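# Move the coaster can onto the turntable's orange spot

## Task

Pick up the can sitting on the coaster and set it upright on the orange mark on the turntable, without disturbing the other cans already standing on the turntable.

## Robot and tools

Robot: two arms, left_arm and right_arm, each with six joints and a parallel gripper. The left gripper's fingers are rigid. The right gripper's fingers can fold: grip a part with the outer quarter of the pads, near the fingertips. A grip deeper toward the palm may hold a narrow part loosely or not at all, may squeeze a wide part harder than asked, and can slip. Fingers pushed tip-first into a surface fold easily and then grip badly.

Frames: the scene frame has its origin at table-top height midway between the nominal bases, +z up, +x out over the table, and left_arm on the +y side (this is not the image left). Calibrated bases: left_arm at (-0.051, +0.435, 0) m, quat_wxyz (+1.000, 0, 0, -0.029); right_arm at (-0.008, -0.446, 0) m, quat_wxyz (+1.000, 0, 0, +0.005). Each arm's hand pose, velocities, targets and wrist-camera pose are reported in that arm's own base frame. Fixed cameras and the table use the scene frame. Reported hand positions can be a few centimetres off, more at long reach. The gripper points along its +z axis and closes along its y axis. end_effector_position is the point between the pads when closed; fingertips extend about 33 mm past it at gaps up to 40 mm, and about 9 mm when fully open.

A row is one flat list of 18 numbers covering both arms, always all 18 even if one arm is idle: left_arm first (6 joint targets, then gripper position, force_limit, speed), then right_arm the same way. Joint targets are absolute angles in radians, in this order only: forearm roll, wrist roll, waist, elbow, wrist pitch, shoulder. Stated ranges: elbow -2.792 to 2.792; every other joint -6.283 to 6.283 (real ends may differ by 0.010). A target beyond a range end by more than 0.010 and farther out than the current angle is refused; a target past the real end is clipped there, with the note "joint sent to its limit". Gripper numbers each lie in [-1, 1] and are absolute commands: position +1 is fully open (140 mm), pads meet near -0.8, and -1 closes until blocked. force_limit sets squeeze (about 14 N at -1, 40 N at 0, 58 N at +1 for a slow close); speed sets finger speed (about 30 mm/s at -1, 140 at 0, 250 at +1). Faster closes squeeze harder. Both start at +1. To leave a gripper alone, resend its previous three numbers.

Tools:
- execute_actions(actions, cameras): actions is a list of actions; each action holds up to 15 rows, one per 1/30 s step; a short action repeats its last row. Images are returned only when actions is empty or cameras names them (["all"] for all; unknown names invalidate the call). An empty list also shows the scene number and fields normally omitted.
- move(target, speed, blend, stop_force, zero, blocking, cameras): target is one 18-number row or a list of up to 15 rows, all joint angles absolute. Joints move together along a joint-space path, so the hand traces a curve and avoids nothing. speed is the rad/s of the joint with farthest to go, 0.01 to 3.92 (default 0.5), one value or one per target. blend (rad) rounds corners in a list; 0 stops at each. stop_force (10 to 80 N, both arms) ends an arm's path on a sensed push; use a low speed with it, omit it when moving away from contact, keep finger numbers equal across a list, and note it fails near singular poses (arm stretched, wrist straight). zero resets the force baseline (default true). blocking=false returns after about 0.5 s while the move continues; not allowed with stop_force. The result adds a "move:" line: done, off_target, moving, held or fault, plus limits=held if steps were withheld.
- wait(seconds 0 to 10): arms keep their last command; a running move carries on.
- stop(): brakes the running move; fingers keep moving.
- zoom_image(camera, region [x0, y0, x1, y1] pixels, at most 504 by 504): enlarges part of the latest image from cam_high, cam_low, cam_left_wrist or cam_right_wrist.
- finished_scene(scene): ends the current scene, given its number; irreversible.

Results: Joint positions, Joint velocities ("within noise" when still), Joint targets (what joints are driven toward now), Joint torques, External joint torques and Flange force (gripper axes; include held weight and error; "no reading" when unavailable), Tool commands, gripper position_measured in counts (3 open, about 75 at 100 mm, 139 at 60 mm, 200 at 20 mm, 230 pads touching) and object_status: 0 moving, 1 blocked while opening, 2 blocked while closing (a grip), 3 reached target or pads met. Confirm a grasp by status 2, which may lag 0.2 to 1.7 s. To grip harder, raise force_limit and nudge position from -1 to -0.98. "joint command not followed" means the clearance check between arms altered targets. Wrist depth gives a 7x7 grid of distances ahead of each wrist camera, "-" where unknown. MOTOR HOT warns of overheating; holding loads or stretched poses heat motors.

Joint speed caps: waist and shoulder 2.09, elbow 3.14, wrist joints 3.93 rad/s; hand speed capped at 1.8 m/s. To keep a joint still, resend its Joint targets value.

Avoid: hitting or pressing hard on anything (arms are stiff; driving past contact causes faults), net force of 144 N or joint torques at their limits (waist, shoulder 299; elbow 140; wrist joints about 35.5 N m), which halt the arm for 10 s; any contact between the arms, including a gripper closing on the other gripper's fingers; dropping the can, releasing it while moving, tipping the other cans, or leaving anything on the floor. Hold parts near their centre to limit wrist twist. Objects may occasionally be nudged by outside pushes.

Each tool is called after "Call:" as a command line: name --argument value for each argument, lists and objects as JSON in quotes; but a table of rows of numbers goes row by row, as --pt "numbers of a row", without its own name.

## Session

Call:
execute_actions --actions '[]'

Call:
wait --seconds 1.5 --cameras '["cam_high"]'

Scene clock: 0.00 s.
left_arm: end_effector_position=(+0.8003, +0.0685, +0.2409) position_measured=3 object_status=3 end_effector_quat_wxyz=(+0.002, +0.966, -0.260, +0.010) | right_arm: end_effector_position=(+0.5739, +0.2060, +0.3294) position_measured=3 object_status=3 end_effector_quat_wxyz=(-0.405, +0.426, +0.806, +0.077)
Joint names: [forearm roll, wrist roll, waist, elbow, wrist pitch, shoulder]
Joint positions: left_arm=[-0.01 2.146 0.046 1.403 1.294 0.427] | right_arm=[0.537 -0.571 0.02 1.495 1.918 0.396]
Joint velocities: within noise
Joint torques (N m): no reading
External joint torques (N m): no reading
Flange force (N): no reading
Wrist depth (mm): cam_left_wrist=[1140 1161 1187 342 341 339 345 / 1176 1176 1203 359 358 360 359 / 1262 1262 - 376 381 383 - / 1286 123 399 386 395 134 386 / - 106 412 - 418 134 105 / - 99 413 - - - 95 / - 466 - - - 492 -] | cam_right_wrist=[408 500 746 - 623 541 552 / 450 528 675 - 492 525 - / 480 - 612 494 456 427 - / 499 138 494 461 427 125 - / - 138 434 427 400 125 94 / - 505 421 399 368 361 - / - 469 - 378 349 382 -]
Joint targets: left_arm=[-0.010 2.146 0.046 1.403 1.294 0.427] | right_arm=[0.537 -0.571 0.020 1.495 1.918 0.396]
Tool commands: left_gripper/position=+1.0 left_gripper/force_limit=+1.0 left_gripper/speed=+1.0 right_gripper/position=+1.0 right_gripper/force_limit=+1.0 right_gripper/speed=+1.0
camera_calibration:
cam_left_wrist: T_world_to_cam=[[-0.498161, -0.867053, 0.00744775, 0.469052], [-0.822182, 0.475075, 0.313561, 0.553221], [-0.275412, 0.150081, -0.949539, 0.576701], [0, 0, 0, 1]] pos_world=[0.847342, 0.0573196, 0.370638]
cam_right_wrist: T_world_to_cam=[[0.747154, 0.621538, -0.235483, -0.468879], [0.484839, -0.752013, -0.446551, 0.0256261], [-0.454634, 0.219471, -0.863215, 0.644027], [0, 0, 0, 1]] pos_world=[0.630697, 0.169352, 0.456964]

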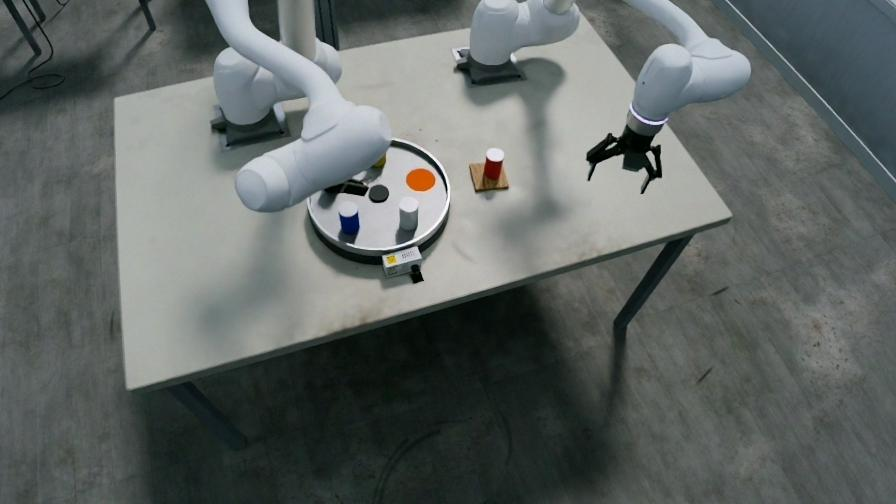

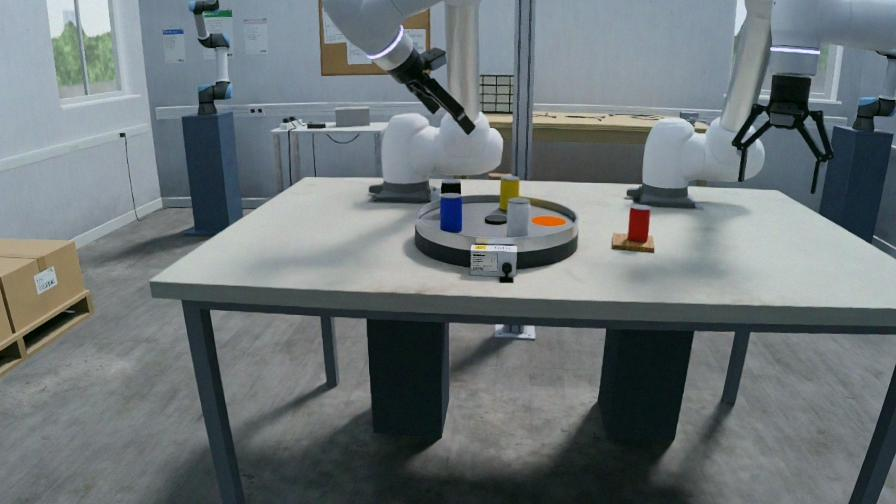

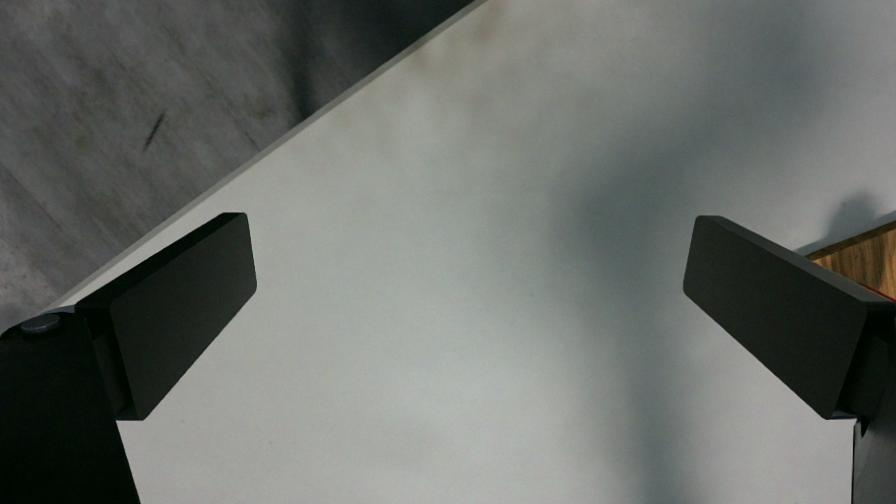

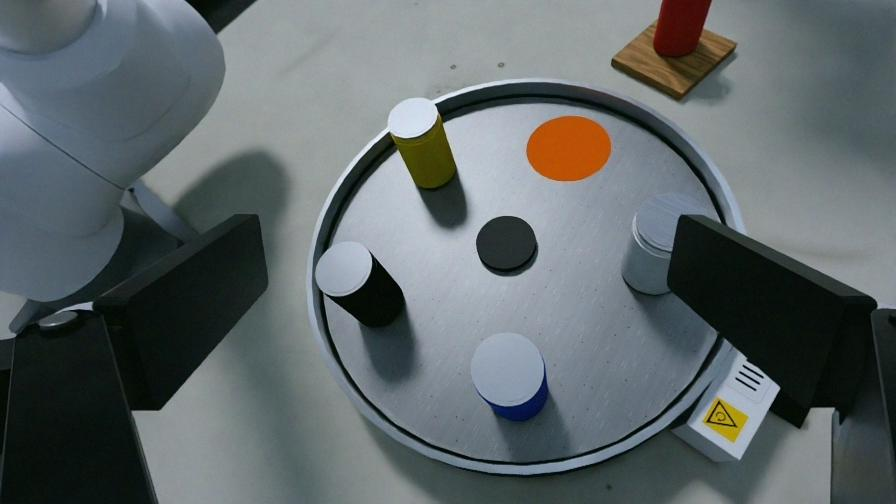

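Scene clock: 1.50 s.
left_arm: end_effector_position=(+0.8003, +0.0685, +0.2409) position_measured=3 object_status=3 end_effector_quat_wxyz=(+0.002, +0.966, -0.260, +0.010) | right_arm: end_effector_position=(+0.5739, +0.2060, +0.3294) position_measured=3 object_status=3 end_effector_quat_wxyz=(-0.405, +0.426, +0.806, +0.077)
Joint names: [forearm roll, wrist roll, waist, elbow, wrist pitch, shoulder]
Joint positions: left_arm=[-0.01 2.146 0.046 1.403 1.294 0.427] | right_arm=[0.537 -0.571 0.02 1.495 1.918 0.396]
Joint torques (N m): left_arm=[4.51 -0.29 6.09 -41.7 -0.13 -80.35] | right_arm=[4.86 -0.15 -1.23 -39.57 0.77 -81.8]
External joint torques (N m): left_arm=[-0.42 0.29 -6.46 1.18 0.03 -2.76] | right_arm=[-0.12 0.14 1.25 0.97 0.78 3.71]
Flange force (N): left_arm=[-1.6 10.6 0.2] | right_arm=[-1.6 4.3 -0.5]
Wrist depth (mm): cam_left_wrist=[1150 1150 1135 344 341 343 339 / 1326 1187 1187 353 354 359 367 / 1244 1244 362 377 380 373 376 / 1299 123 - 397 393 134 389 / - 114 409 413 418 134 105 / - 432 - - 443 450 100 / - 473 447 - 465 473 -] | cam_right_wrist=[409 509 - - - 555 - / 450 513 - 540 446 540 - / 483 664 - 499 463 - - / 504 138 - 456 433 125 - / - 137 435 419 393 125 94 / - - 428 397 366 361 - / - - 442 378 349 - -]
Joint targets: left_arm=[-0.010 2.146 0.046 1.403 1.294 0.427] | right_arm=[0.537 -0.571 0.020 1.495 1.918 0.396]
Tool commands: left_gripper/position=+1.0 left_gripper/force_limit=+1.0 left_gripper/speed=+1.0 right_gripper/position=+1.0 right_gripper/force_limit=+1.0 right_gripper/speed=+1.0
wait: 1.50 s; at rest by 0.17 s
Images, in order (width x height): cam_high 896x504.

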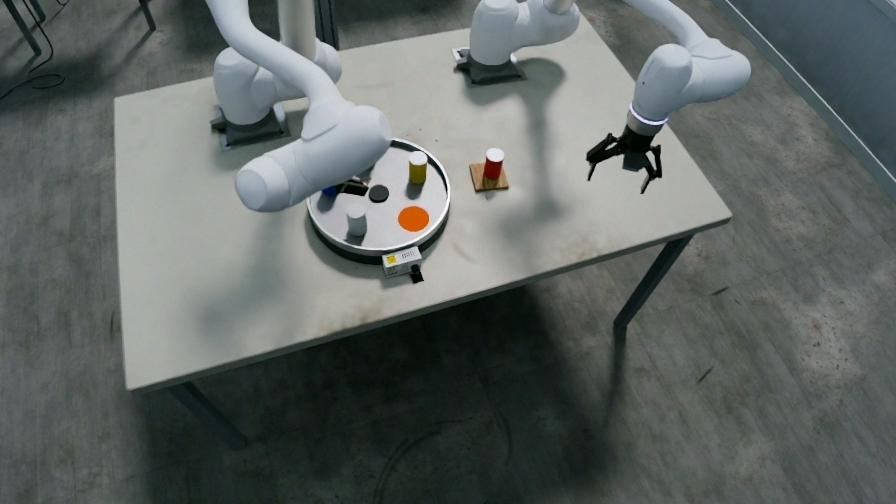

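Call:
move --target '[0,-0.3825,-0.3825,1.823,1.3185,0,0.3,-0.1,0,1.23,-0.314,-0.416,2.255,0.976,-0.059,1,1,1]' --speed 1.5 --cameras '["cam_left_wrist","cam_high"]'

Scene clock: 4.77 s.
left_arm: end_effector_position=(+0.5151, -0.1700, +0.3005) position_measured=91 object_status=3 end_effector_quat_wxyz=(+0.000, +0.707, +0.707, +0.000) | right_arm: end_effector_position=(+0.5889, +0.0613, +0.2606) position_measured=3 object_status=3 end_effector_quat_wxyz=(-0.204, +0.828, +0.302, +0.427)
Joint names: [forearm roll, wrist roll, waist, elbow, wrist pitch, shoulder]
Joint positions: left_arm=[0 -0.382 -0.382 1.823 1.318 0] | right_arm=[1.23 -0.314 -0.416 2.255 0.976 -0.059]
Joint torques (N m): left_arm=[4.55 -0.35 6.44 -42.03 0.06 -38.89] | right_arm=[2.94 -0.17 -1.68 -37.51 0.32 -33.79]
External joint torques (N m): left_arm=[-0.34 0.35 -6.36 1.52 -0.05 -1.73] | right_arm=[-0.07 0.16 1.65 0.66 0.57 3.02]
Flange force (N): left_arm=[-8.7 -9.1 1.5] | right_arm=[-0.1 2.6 5.6]
Wrist depth (mm): cam_left_wrist=[- - 396 401 396 399 400 / - - 411 402 411 409 411 / - 445 439 422 435 - 427 / - - 163 - 153 126 1412 / - 87 420 425 431 115 97 / - - 450 441 455 - - / - - 466 485 479 - -] | cam_right_wrist=[- 787 2578 2473 1970 1487 - / - - 650 2108 1970 - - / 474 470 452 - 1744 1683 1893 / 411 126 411 456 451 134 1496 / - 138 347 371 418 117 99 / - 335 333 - - - - / - 299 302 346 - 339 -]
Joint targets: left_arm=[0.000 -0.383 -0.383 1.823 1.318 0.000] | right_arm=[1.230 -0.314 -0.416 2.255 0.976 -0.059]
move: done
camera_calibration:
cam_left_wrist: T_world_to_cam=[[0.999954, 0.00457693, 0.00842519, -0.504059], [0.00152048, -0.943287, 0.331975, -0.257631], [0.0094668, -0.331947, -0.943251, 0.359942], [0, 0, 0, 1]] pos_world=[0.50102, -0.121232, 0.42929]
Images, in order (width x height): cam_high 896x504, cam_left_wrist 896x504.

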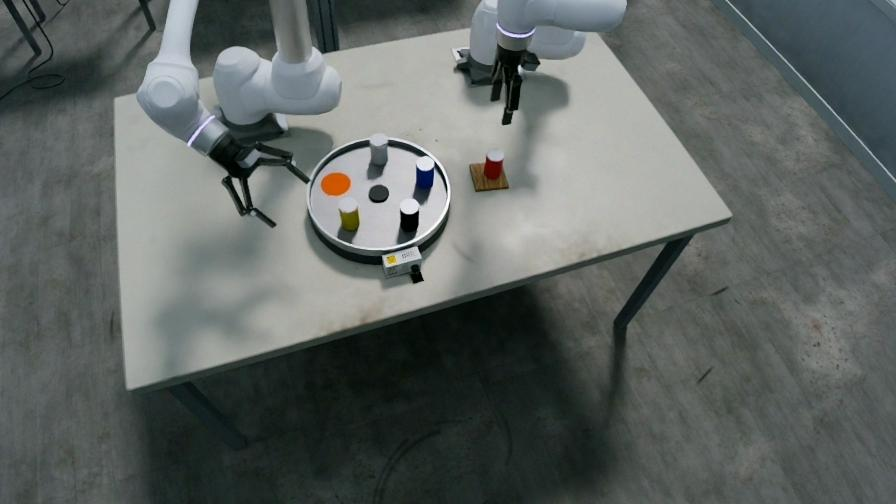

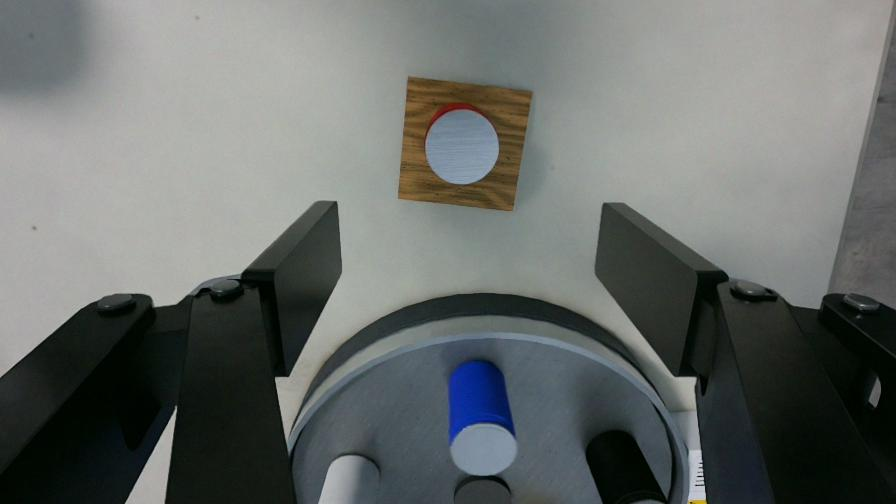

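Call:
move --pt "0 -0.3628 -0.3628 1.9986 1.0524 0.0906 0.3 -0.1 0 1.23 -0.314 -0.416 2.255 0.976 -0.059 1 1 1" --pt "0 -0.3628 -0.3628 2.0887 0.8635 0.1894 0.3 -0.1 0 1.23 -0.314 -0.416 2.255 0.976 -0.059 1 1 1" --speed '[0.5,0.4]' --blend 0.03 --cameras '["cam_high"]'

Call:
move --target '[0,-0.3628,-0.3628,2.0887,0.8635,0.1894,-1,-0.1,-1,1.23,-0.314,-0.416,2.255,0.976,-0.059,1,1,1]' --cameras '["cam_left_wrist","cam_high"]'

Call:
wait --seconds 0.3 --cameras '[]'

Call:
move --target '[0,-0.3628,-0.3628,1.9291,1.1684,0.0441,-1,-0.1,-1,1.23,-0.314,-0.416,2.255,0.976,-0.059,1,1,1]' --speed 0.4 --cameras '["cam_high"]'

Call:
move --target '[0,-0.808,-0.808,1.5275,1.2336,0.3805,-1,-0.1,-1,1.23,-0.314,-0.416,2.255,0.976,-0.059,1,1,1]' --speed 0.5 --cameras '["cam_left_wrist","cam_high"]'

Scene clock: 8.53 s.
left_arm: end_effector_position=(+0.5186, -0.1600, +0.0657) position_measured=91 object_status=3 end_effector_quat_wxyz=(+0.000, +0.707, +0.707, +0.000) | right_arm: end_effector_position=(+0.5889, +0.0613, +0.2606) position_measured=3 object_status=3 end_effector_quat_wxyz=(-0.204, +0.828, +0.302, +0.427)
Joint names: [forearm roll, wrist roll, waist, elbow, wrist pitch, shoulder]
Joint positions: left_arm=[0 -0.363 -0.363 2.089 0.864 0.189] | right_arm=[1.23 -0.314 -0.416 2.255 0.976 -0.059]
Joint torques (N m): left_arm=[3.67 -0.3 5.24 -33.56 0.27 -48.9] | right_arm=[2.97 -0.14 -1.11 -37.92 0.11 -34]
External joint torques (N m): left_arm=[-0.37 0.3 -5.16 1.76 -0.26 -2.25] | right_arm=[-0.1 0.14 1.15 1.06 0.79 3.19]
Flange force (N): left_arm=[-6.5 -9.3 -0.7] | right_arm=[-1.4 3.0 4.5]
Wrist depth (mm): cam_left_wrist=[179 180 180 182 178 181 181 / 189 189 189 181 188 190 190 / 197 199 197 183 187 200 197 / - 208 163 106 137 206 211 / - 87 217 110 - 115 91 / - - 236 242 237 - - / - - - 252 253 - -] | cam_right_wrist=[- - 2606 2164 - - - / 527 673 - 2108 1924 - - / 532 478 437 532 1731 1683 1534 / 434 137 393 471 - 134 1496 / - 137 364 - - 117 99 / - 245 330 - - 367 - / - 296 294 - 332 341 -]
Joint targets: left_arm=[0.000 -0.363 -0.363 2.089 0.864 0.189] | right_arm=[1.230 -0.314 -0.416 2.255 0.976 -0.059]
move: done
Images, in order (width x height): cam_high 896x504.

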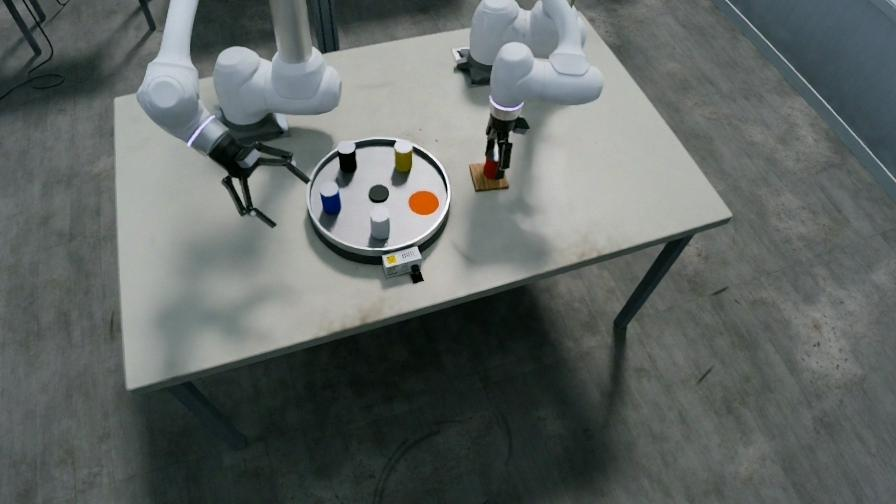

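Scene clock: 10.03 s.
left_arm: end_effector_position=(+0.5186, -0.1600, +0.0657) position_measured=151 object_status=0 end_effector_quat_wxyz=(+0.000, +0.707, +0.707, +0.000) | right_arm: end_effector_position=(+0.5889, +0.0613, +0.2606) position_measured=3 object_status=3 end_effector_quat_wxyz=(-0.204, +0.828, +0.302, +0.427)
Joint names: [forearm roll, wrist roll, waist, elbow, wrist pitch, shoulder]
Joint positions: left_arm=[0 -0.363 -0.363 2.089 0.863 0.189] | right_arm=[1.23 -0.314 -0.416 2.255 0.976 -0.059]
Joint torques (N m): left_arm=[3.67 -0.38 5.92 -29.36 0.07 -44.59] | right_arm=[2.95 -0.14 -1.23 -37.92 0.08 -34.1]
External joint torques (N m): left_arm=[-0.37 0.38 -5.77 -2.37 -0.07 -6.67] | right_arm=[-0.09 0.14 1.34 1.13 0.82 3.27]
Flange force (N): left_arm=[-7.8 -8.5 -9.8] | right_arm=[-1.4 2.9 4.9]
Wrist depth (mm): cam_left_wrist=[179 179 182 181 180 181 180 / 188 189 189 181 188 190 190 / 199 199 197 172 187 200 200 / 209 209 205 106 127 211 211 / 218 87 93 110 111 88 221 / - 74 - 117 115 - - / - - - 254 - - -] | cam_right_wrist=[811 795 2525 2448 - - - / - 650 - 2089 1939 2054 1346 / 530 429 456 - 1731 1683 1605 / 434 137 412 464 468 134 1487 / - 138 366 378 - 117 99 / - 249 330 369 369 - - / - 299 301 - - - -]
Joint targets: left_arm=[0.000 -0.363 -0.363 2.089 0.864 0.189] | right_arm=[1.230 -0.314 -0.416 2.255 0.976 -0.059]
move: done
camera_calibration:
cam_left_wrist: T_world_to_cam=[[0.999954, 0.00467093, 0.00839109, -0.505609], [0.00162046, -0.943286, 0.331976, -0.170274], [0.00946584, -0.331947, -0.943251, 0.141659], [0, 0, 0, 1]] pos_world=[0.50452, -0.111232, 0.19439]
Images, in order (width x height): cam_high 896x504, cam_left_wrist 896x504.

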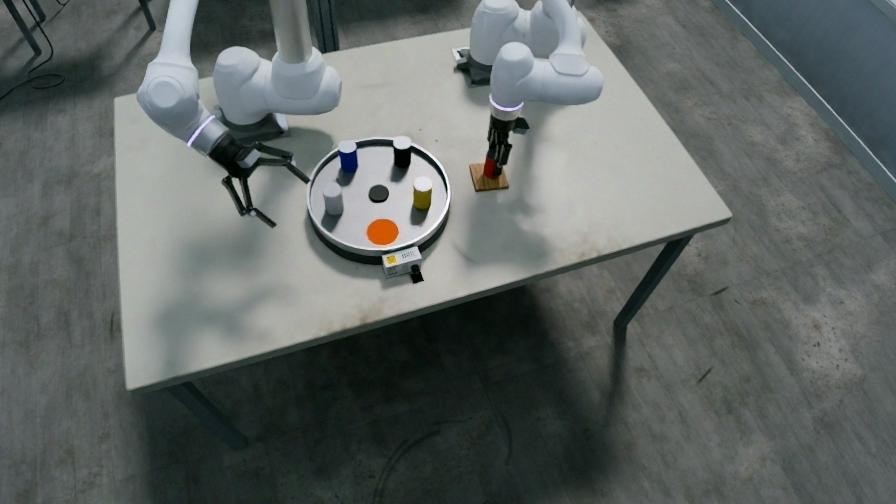

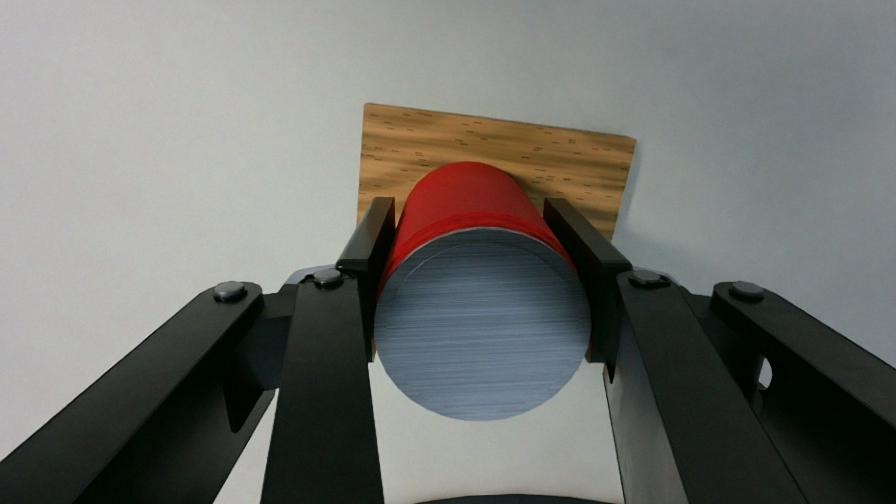

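Scene clock: 10.33 s.
left_arm: end_effector_position=(+0.5186, -0.1600, +0.0657) position_measured=151 object_status=2 end_effector_quat_wxyz=(+0.000, +0.707, +0.707, +0.000) | right_arm: end_effector_position=(+0.5889, +0.0613, +0.2606) position_measured=3 object_status=3 end_effector_quat_wxyz=(-0.204, +0.828, +0.302, +0.427)
Joint names: [forearm roll, wrist roll, waist, elbow, wrist pitch, shoulder]
Joint positions: left_arm=[0 -0.363 -0.363 2.089 0.863 0.189] | right_arm=[1.23 -0.314 -0.416 2.255 0.976 -0.059]
Joint torques (N m): left_arm=[3.71 -0.34 5.67 -29.57 0.05 -44.48] | right_arm=[2.97 -0.15 -1.26 -37.92 0.13 -34.07]
External joint torques (N m): left_arm=[-0.42 0.34 -5.77 -2.17 -0.05 -6.46] | right_arm=[-0.1 0.15 1.32 1.06 0.77 3.25]
Flange force (N): left_arm=[-7.8 -8.6 -9.5] | right_arm=[-1.2 2.9 4.9]
Wrist depth (mm): cam_left_wrist=[178 180 180 180 181 181 180 / - 188 188 181 188 190 190 / 198 199 197 172 187 200 200 / 210 213 205 106 127 210 210 / 219 87 93 110 112 88 221 / - 74 - 117 - - - / - - - 251 - - -] | cam_right_wrist=[- 808 2551 2353 - - - / - - 639 2108 1970 1605 - / 528 423 456 585 1731 1672 1515 / 433 137 423 444 - 134 1451 / - 137 363 411 - 117 99 / - 333 331 - - - - / - 263 302 - - - -]
Joint targets: left_arm=[0.000 -0.363 -0.363 2.089 0.864 0.189] | right_arm=[1.230 -0.314 -0.416 2.255 0.976 -0.059]
Tool commands: left_gripper/position=-1.0 left_gripper/force_limit=-0.1 left_gripper/speed=-1.0 right_gripper/position=+1.0 right_gripper/force_limit=+1.0 right_gripper/speed=+1.0
wait: 0.30 s; at rest by 0.17 s
No camera images: "cameras" was empty.

Scene clock: 11.63 s.
left_arm: end_effector_position=(+0.5187, -0.1600, +0.2204) position_measured=151 object_status=2 end_effector_quat_wxyz=(+0.000, +0.707, +0.707, +0.000) | right_arm: end_effector_position=(+0.5889, +0.0613, +0.2606) position_measured=3 object_status=3 end_effector_quat_wxyz=(-0.204, +0.828, +0.302, +0.427)
Joint names: [forearm roll, wrist roll, waist, elbow, wrist pitch, shoulder]
Joint positions: left_arm=[0 -0.363 -0.363 1.929 1.168 0.044] | right_arm=[1.23 -0.314 -0.416 2.255 0.976 -0.059]
Joint torques (N m): left_arm=[4.32 -0.23 5.55 -40.44 -0.17 -40.85] | right_arm=[2.96 -0.14 -1.06 -38.02 0.08 -33.94]
External joint torques (N m): left_arm=[-0.33 0.23 -5.31 2.05 0.18 -2.24] | right_arm=[-0.1 0.13 1.16 1.21 0.82 3.11]
Flange force (N): left_arm=[-6.7 -10.0 0.7] | right_arm=[-1.6 2.7 4.4]
Wrist depth (mm): cam_left_wrist=[318 318 320 322 326 322 324 / 345 335 337 329 334 340 342 / 356 352 346 168 353 355 360 / 370 371 106 106 128 378 376 / - 81 93 111 111 88 394 / - 74 - 117 115 - - / - - - 380 - - -] | cam_right_wrist=[- 782 2663 2424 - - - / - - - 2020 2020 - - / 532 442 450 557 1756 1683 1719 / 434 137 390 - 456 134 1487 / - 137 366 360 422 117 99 / - 325 330 375 - 360 - / - 304 301 - 333 - -]
Joint targets: left_arm=[0.000 -0.363 -0.363 1.929 1.168 0.044] | right_arm=[1.230 -0.314 -0.416 2.255 0.976 -0.059]
move: done
Images, in order (width x height): cam_high 896x504.

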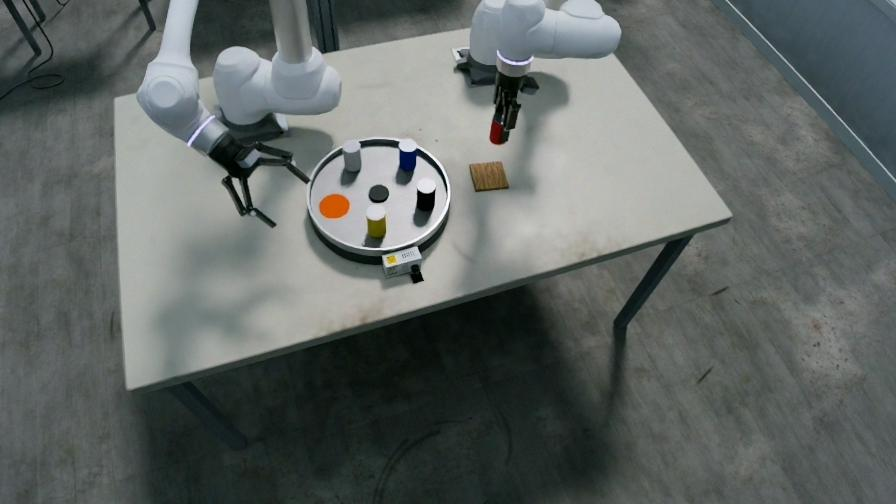

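Scene clock: 13.07 s.
left_arm: end_effector_position=(+0.5486, -0.5238, +0.2107) position_measured=151 object_status=2 end_effector_quat_wxyz=(+0.000, +0.707, +0.707, +0.000) end_effector_velocity=(-0.002, -0.004, +0.000) end_effector_angular_velocity=(+0.000, +0.000, -0.004) | right_arm: end_effector_position=(+0.5889, +0.0613, +0.2606) position_measured=3 object_status=3 end_effector_quat_wxyz=(-0.204, +0.828, +0.302, +0.427)
Joint names: [forearm roll, wrist roll, waist, elbow, wrist pitch, shoulder]
Joint positions: left_arm=[0 -0.808 -0.808 1.528 1.234 0.38] | right_arm=[1.23 -0.314 -0.416 2.255 0.976 -0.059]
Joint velocities: left_arm=[0 -0.002 -0.006 -0.002 0 0.002] | right_arm=[within noise]
Joint torques (N m): left_arm=[4.42 -0.18 5.33 -41.79 0.08 -75.1] | right_arm=[2.97 -0.12 -1.27 -37.83 0.09 -34.44]
External joint torques (N m): left_arm=[-0.35 0.18 -5.36 2.49 -0.05 -2.72] | right_arm=[-0.09 0.12 1.21 0.97 0.8 3.66]
Flange force (N): left_arm=[1.9 -11.9 1.4] | right_arm=[-1.5 3.8 5.2]
Wrist depth (mm): cam_left_wrist=[302 264 258 263 264 265 264 / 317 275 277 276 277 278 273 / 334 288 290 168 291 285 286 / 355 303 112 106 127 242 299 / 376 81 93 110 109 88 - / - 74 - 117 - - - / - - - 257 - - -] | cam_right_wrist=[833 808 2525 2525 - - 1460 / - - - 2054 1970 - - / 376 450 437 - 1756 1695 1574 / 271 138 399 459 - 134 1534 / - 137 366 - - 125 99 / - 250 328 - - - - / - 300 300 348 - - -]
Joint targets: left_arm=[0.000 -0.808 -0.808 1.528 1.234 0.381] | right_arm=[1.230 -0.314 -0.416 2.255 0.976 -0.059]
move: done
camera_calibration:
cam_left_wrist: T_world_to_cam=[[0.999954, 0.00467093, 0.00839109, -0.535025], [0.00162046, -0.943286, 0.331976, -0.56166], [0.00946584, -0.331947, -0.943251, 0.15748], [0, 0, 0, 1]] pos_world=[0.53442, -0.475032, 0.33949]
Images, in order (width x height): cam_high 896x504, cam_left_wrist 896x504.

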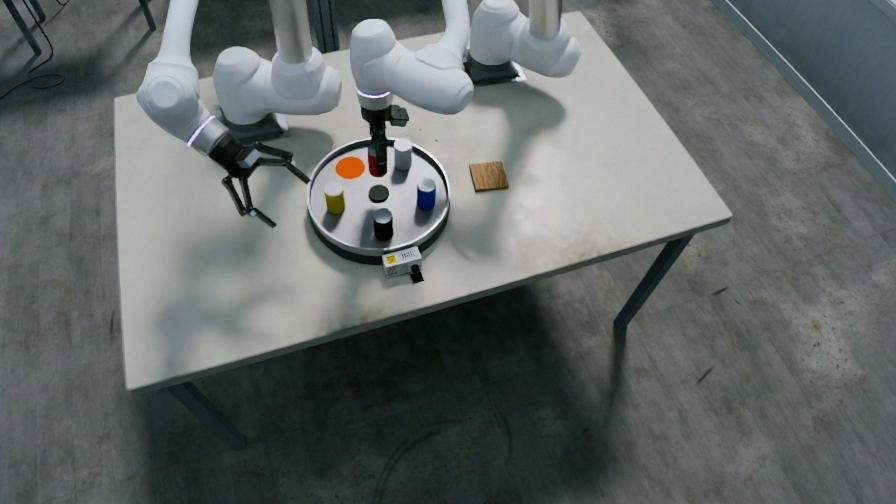

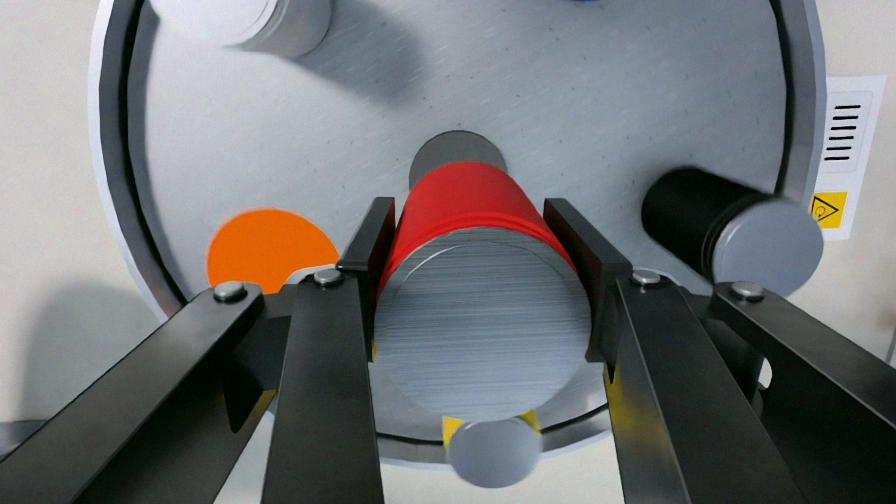

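Call:
move --target '[0,-0.027,-0.8124,1.779,1.1702,0.1924,-1,-0.1,-1,1.23,-0.314,-0.416,2.255,0.976,-0.059,1,1,1]' --speed 0.8 --cameras '["cam_high"]'

Scene clock: 17.13 s.
left_arm: end_effector_position=(+0.4606, -0.4360, +0.2105) position_measured=151 object_status=2 end_effector_quat_wxyz=(+0.000, +0.924, +0.383, +0.000) | right_arm: end_effector_position=(+0.5889, +0.0613, +0.2606) position_measured=3 object_status=3 end_effector_quat_wxyz=(-0.204, +0.828, +0.302, +0.427)
Joint names: [forearm roll, wrist roll, waist, elbow, wrist pitch, shoulder]
Joint positions: left_arm=[0 -0.027 -0.812 1.779 1.17 0.192] | right_arm=[1.23 -0.314 -0.416 2.255 0.976 -0.059]
Joint torques (N m): left_arm=[4.38 -0.4 6.06 -41.01 0.06 -57.17] | right_arm=[2.96 -0.13 -1.23 -37.81 0.09 -34.07]
External joint torques (N m): left_arm=[-0.4 0.4 -6.56 2.48 -0.07 -0.76] | right_arm=[-0.1 0.13 1.31 0.98 0.81 3.24]
Flange force (N): left_arm=[-9.9 -6.1 2.5] | right_arm=[-1.2 3.1 4.8]
Wrist depth (mm): cam_left_wrist=[311 308 279 263 212 260 265 / 325 329 280 276 277 278 278 / - 339 291 168 289 287 291 / 361 368 106 109 127 307 306 / - 81 93 111 111 88 324 / - 74 - 115 115 - - / - - - - - - -] | cam_right_wrist=[- 789 2525 2265 - - - / - 650 719 2072 1924 1769 - / 378 477 470 - 1769 1672 1574 / 418 137 407 - - 134 1487 / - 126 337 - - 117 99 / - 335 325 376 - 351 - / - 305 303 - - - -]
Joint targets: left_arm=[0.000 -0.027 -0.812 1.779 1.170 0.192] | right_arm=[1.230 -0.314 -0.416 2.255 0.976 -0.059]
move: done
Images, in order (width x height): cam_high 896x504.

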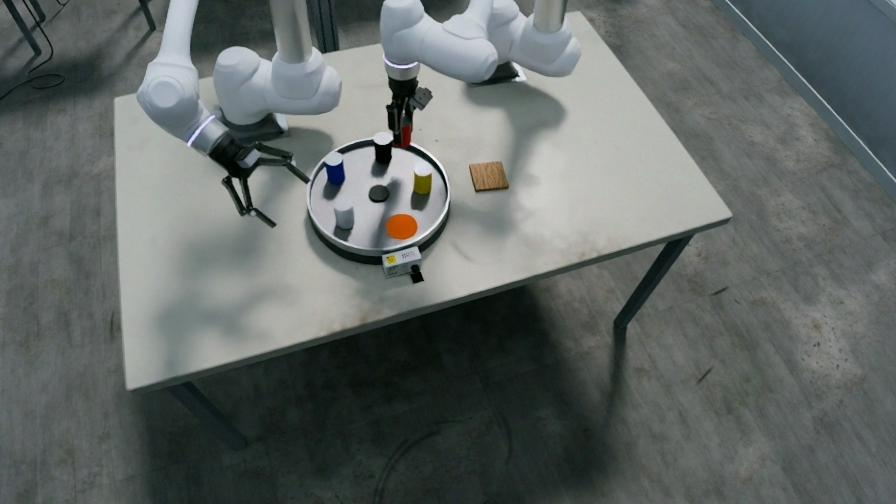

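Call:
wait --seconds 3.13 --cameras '[]'

Call:
move --target '[0,-0.027,-0.8124,1.875,1.0015,0.2651,-1,-0.1,-1,1.23,-0.314,-0.416,2.255,0.976,-0.059,1,1,1]' --speed 0.35 --cameras '["cam_high"]'

Call:
move --pt "0 -0.027 -0.8124 1.875 1.0015 0.2651 0.25 -0.1 0 1.23 -0.314 -0.416 2.255 0.976 -0.059 1 1 1" --pt "0 -0.027 -0.8124 1.779 1.1702 0.1924 0.25 -0.1 0 1.23 -0.314 -0.416 2.255 0.976 -0.059 1 1 1" --speed '[0.6,0.6]' --cameras '["cam_high"]'

Call:
zoom_image --camera "cam_high" --region '[380, 150, 460, 230]'

Scene clock: 20.97 s.
left_arm: end_effector_position=(+0.4606, -0.4360, +0.2105) position_measured=151 object_status=2 end_effector_quat_wxyz=(+0.000, +0.924, +0.383, +0.000) | right_arm: end_effector_position=(+0.5889, +0.0613, +0.2606) position_measured=3 object_status=3 end_effector_quat_wxyz=(-0.204, +0.828, +0.302, +0.427)
Joint names: [forearm roll, wrist roll, waist, elbow, wrist pitch, shoulder]
Joint positions: left_arm=[0 -0.027 -0.812 1.779 1.17 0.192] | right_arm=[1.23 -0.314 -0.416 2.255 0.976 -0.059]
Joint torques (N m): left_arm=[4.37 -0.24 5.85 -40.95 0.05 -56.97] | right_arm=[2.98 -0.12 -1.36 -37.94 0.11 -33.97]
External joint torques (N m): left_arm=[-0.39 0.24 -6.34 2.42 -0.06 -1.24] | right_arm=[-0.12 0.11 1.46 1.07 0.79 3.08]
Flange force (N): left_arm=[-9.8 -6.7 2.1] | right_arm=[-1.1 2.6 4.9]
Wrist depth (mm): cam_left_wrist=[311 311 307 264 264 264 263 / 328 325 280 - 277 277 276 / 349 347 294 149 288 288 291 / 362 362 134 106 128 307 308 / - 82 93 110 112 88 318 / - 74 - 115 115 - - / - - - 437 - - -] | cam_right_wrist=[- 760 2551 2308 - - - / 677 - 610 2037 2003 2108 - / 551 421 457 - 1782 1683 1731 / 425 126 378 - - 134 1469 / - 137 366 377 - 125 99 / - 285 330 387 369 373 - / - 273 302 - 345 - -]
Joint targets: left_arm=[0.000 -0.027 -0.812 1.779 1.170 0.192] | right_arm=[1.230 -0.314 -0.416 2.255 0.976 -0.059]
Tool commands: left_gripper/position=-1.0 left_gripper/force_limit=-0.1 left_gripper/speed=-1.0 right_gripper/position=+1.0 right_gripper/force_limit=+1.0 right_gripper/speed=+1.0
wait: 3.13 s; at rest from the start
No camera images: "cameras" was empty.

Scene clock: 21.97 s.
left_arm: end_effector_position=(+0.4606, -0.4360, +0.1171) position_measured=151 object_status=2 end_effector_quat_wxyz=(+0.000, +0.924, +0.383, +0.000) | right_arm: end_effector_position=(+0.5889, +0.0613, +0.2606) position_measured=3 object_status=3 end_effector_quat_wxyz=(-0.204, +0.828, +0.302, +0.427)
Joint names: [forearm roll, wrist roll, waist, elbow, wrist pitch, shoulder]
Joint positions: left_arm=[0 -0.027 -0.812 1.875 1.002 0.265] | right_arm=[1.23 -0.314 -0.416 2.255 0.976 -0.059]
Joint torques (N m): left_arm=[3.99 -0.33 6.15 -37.84 -0.27 -60.79] | right_arm=[2.95 -0.11 -1.46 -37.91 0.1 -34.12]
External joint torques (N m): left_arm=[-0.34 0.33 -5.97 2.69 0.26 -1.38] | right_arm=[-0.08 0.11 1.55 1.01 0.8 3.25]
Flange force (N): left_arm=[-9.1 -7.2 0.7] | right_arm=[-1.0 2.8 5.4]
Wrist depth (mm): cam_left_wrist=[228 224 176 177 179 177 179 / 237 240 187 189 188 188 188 / 249 250 193 174 198 196 194 / 264 261 134 106 127 204 203 / 276 81 93 110 112 88 219 / - 74 - 117 115 - - / - - - 247 249 - -] | cam_right_wrist=[833 - 2578 2376 - - - / - 657 646 2089 1987 - - / 391 484 430 509 1756 1683 1627 / 435 138 403 - - 134 1478 / - 138 359 - - 117 99 / - 331 317 - - - - / - 301 308 - 337 - -]
Joint targets: left_arm=[0.000 -0.027 -0.812 1.875 1.002 0.265] | right_arm=[1.230 -0.314 -0.416 2.255 0.976 -0.059]
move: done
Images, in order (width x height): cam_high 896x504.

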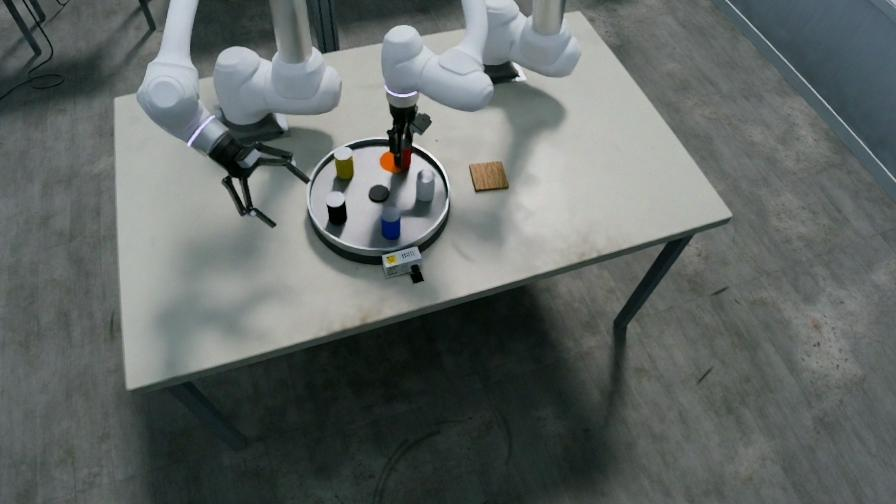

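Scene clock: 23.43 s.
left_arm: end_effector_position=(+0.4606, -0.4360, +0.2104) position_measured=98 object_status=3 end_effector_quat_wxyz=(+0.000, +0.924, +0.383, +0.000) | right_arm: end_effector_position=(+0.5889, +0.0613, +0.2606) position_measured=3 object_status=3 end_effector_quat_wxyz=(-0.204, +0.828, +0.302, +0.427)
Joint names: [forearm roll, wrist roll, waist, elbow, wrist pitch, shoulder]
Joint positions: left_arm=[0 -0.027 -0.812 1.779 1.17 0.192] | right_arm=[1.23 -0.314 -0.416 2.255 0.976 -0.059]
Joint torques (N m): left_arm=[4.36 -0.36 5.85 -40.56 -0.14 -55.63] | right_arm=[2.95 -0.15 -1.52 -37.76 0.12 -33.97]
External joint torques (N m): left_arm=[-0.38 0.36 -5.85 2.17 0.13 -2.52] | right_arm=[-0.09 0.14 1.54 0.91 0.78 3.19]
Flange force (N): left_arm=[-8.9 -8.1 0.6] | right_arm=[-0.8 2.8 5.3]
Wrist depth (mm): cam_left_wrist=[309 309 307 262 263 262 264 / 320 325 281 276 277 277 278 / 342 343 293 287 292 288 294 / 360 353 153 216 300 307 303 / - 86 293 327 326 110 91 / - - 407 340 341 - - / - - - 442 351 - -] | cam_right_wrist=[787 750 2606 2330 - - - / - - - 2054 1955 1879 - / 392 462 434 - 1744 1695 1385 / 430 137 405 - - 134 1460 / - 137 363 - - 117 99 / - 327 308 - - - - / - 306 301 - 342 - -]
Joint targets: left_arm=[0.000 -0.027 -0.812 1.779 1.170 0.192] | right_arm=[1.230 -0.314 -0.416 2.255 0.976 -0.059]
move: done
Images, in order (width x height): cam_high 896x504.

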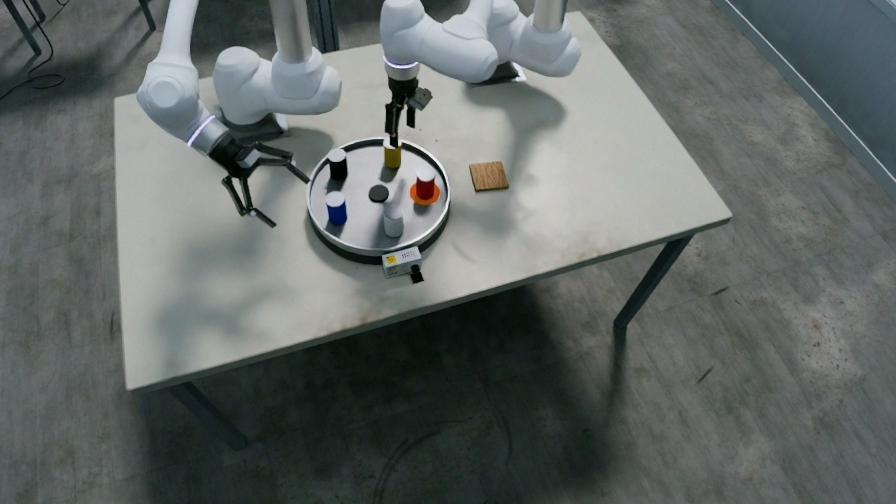

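Scaled by 6.300 from the camera's 896x504 image, which has a finer 1280x720 frame.

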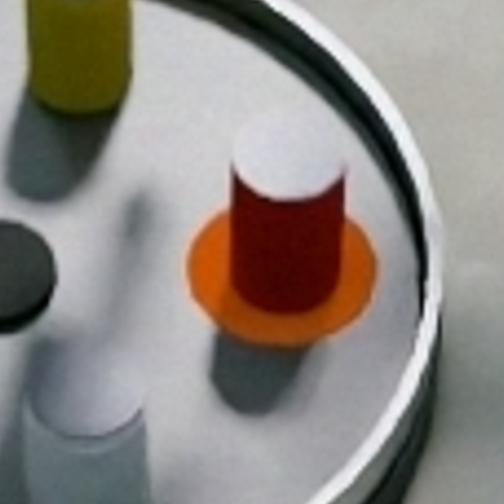

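Centred.

Call:
finished_scene --scene 2

The scene is finished: the task was done.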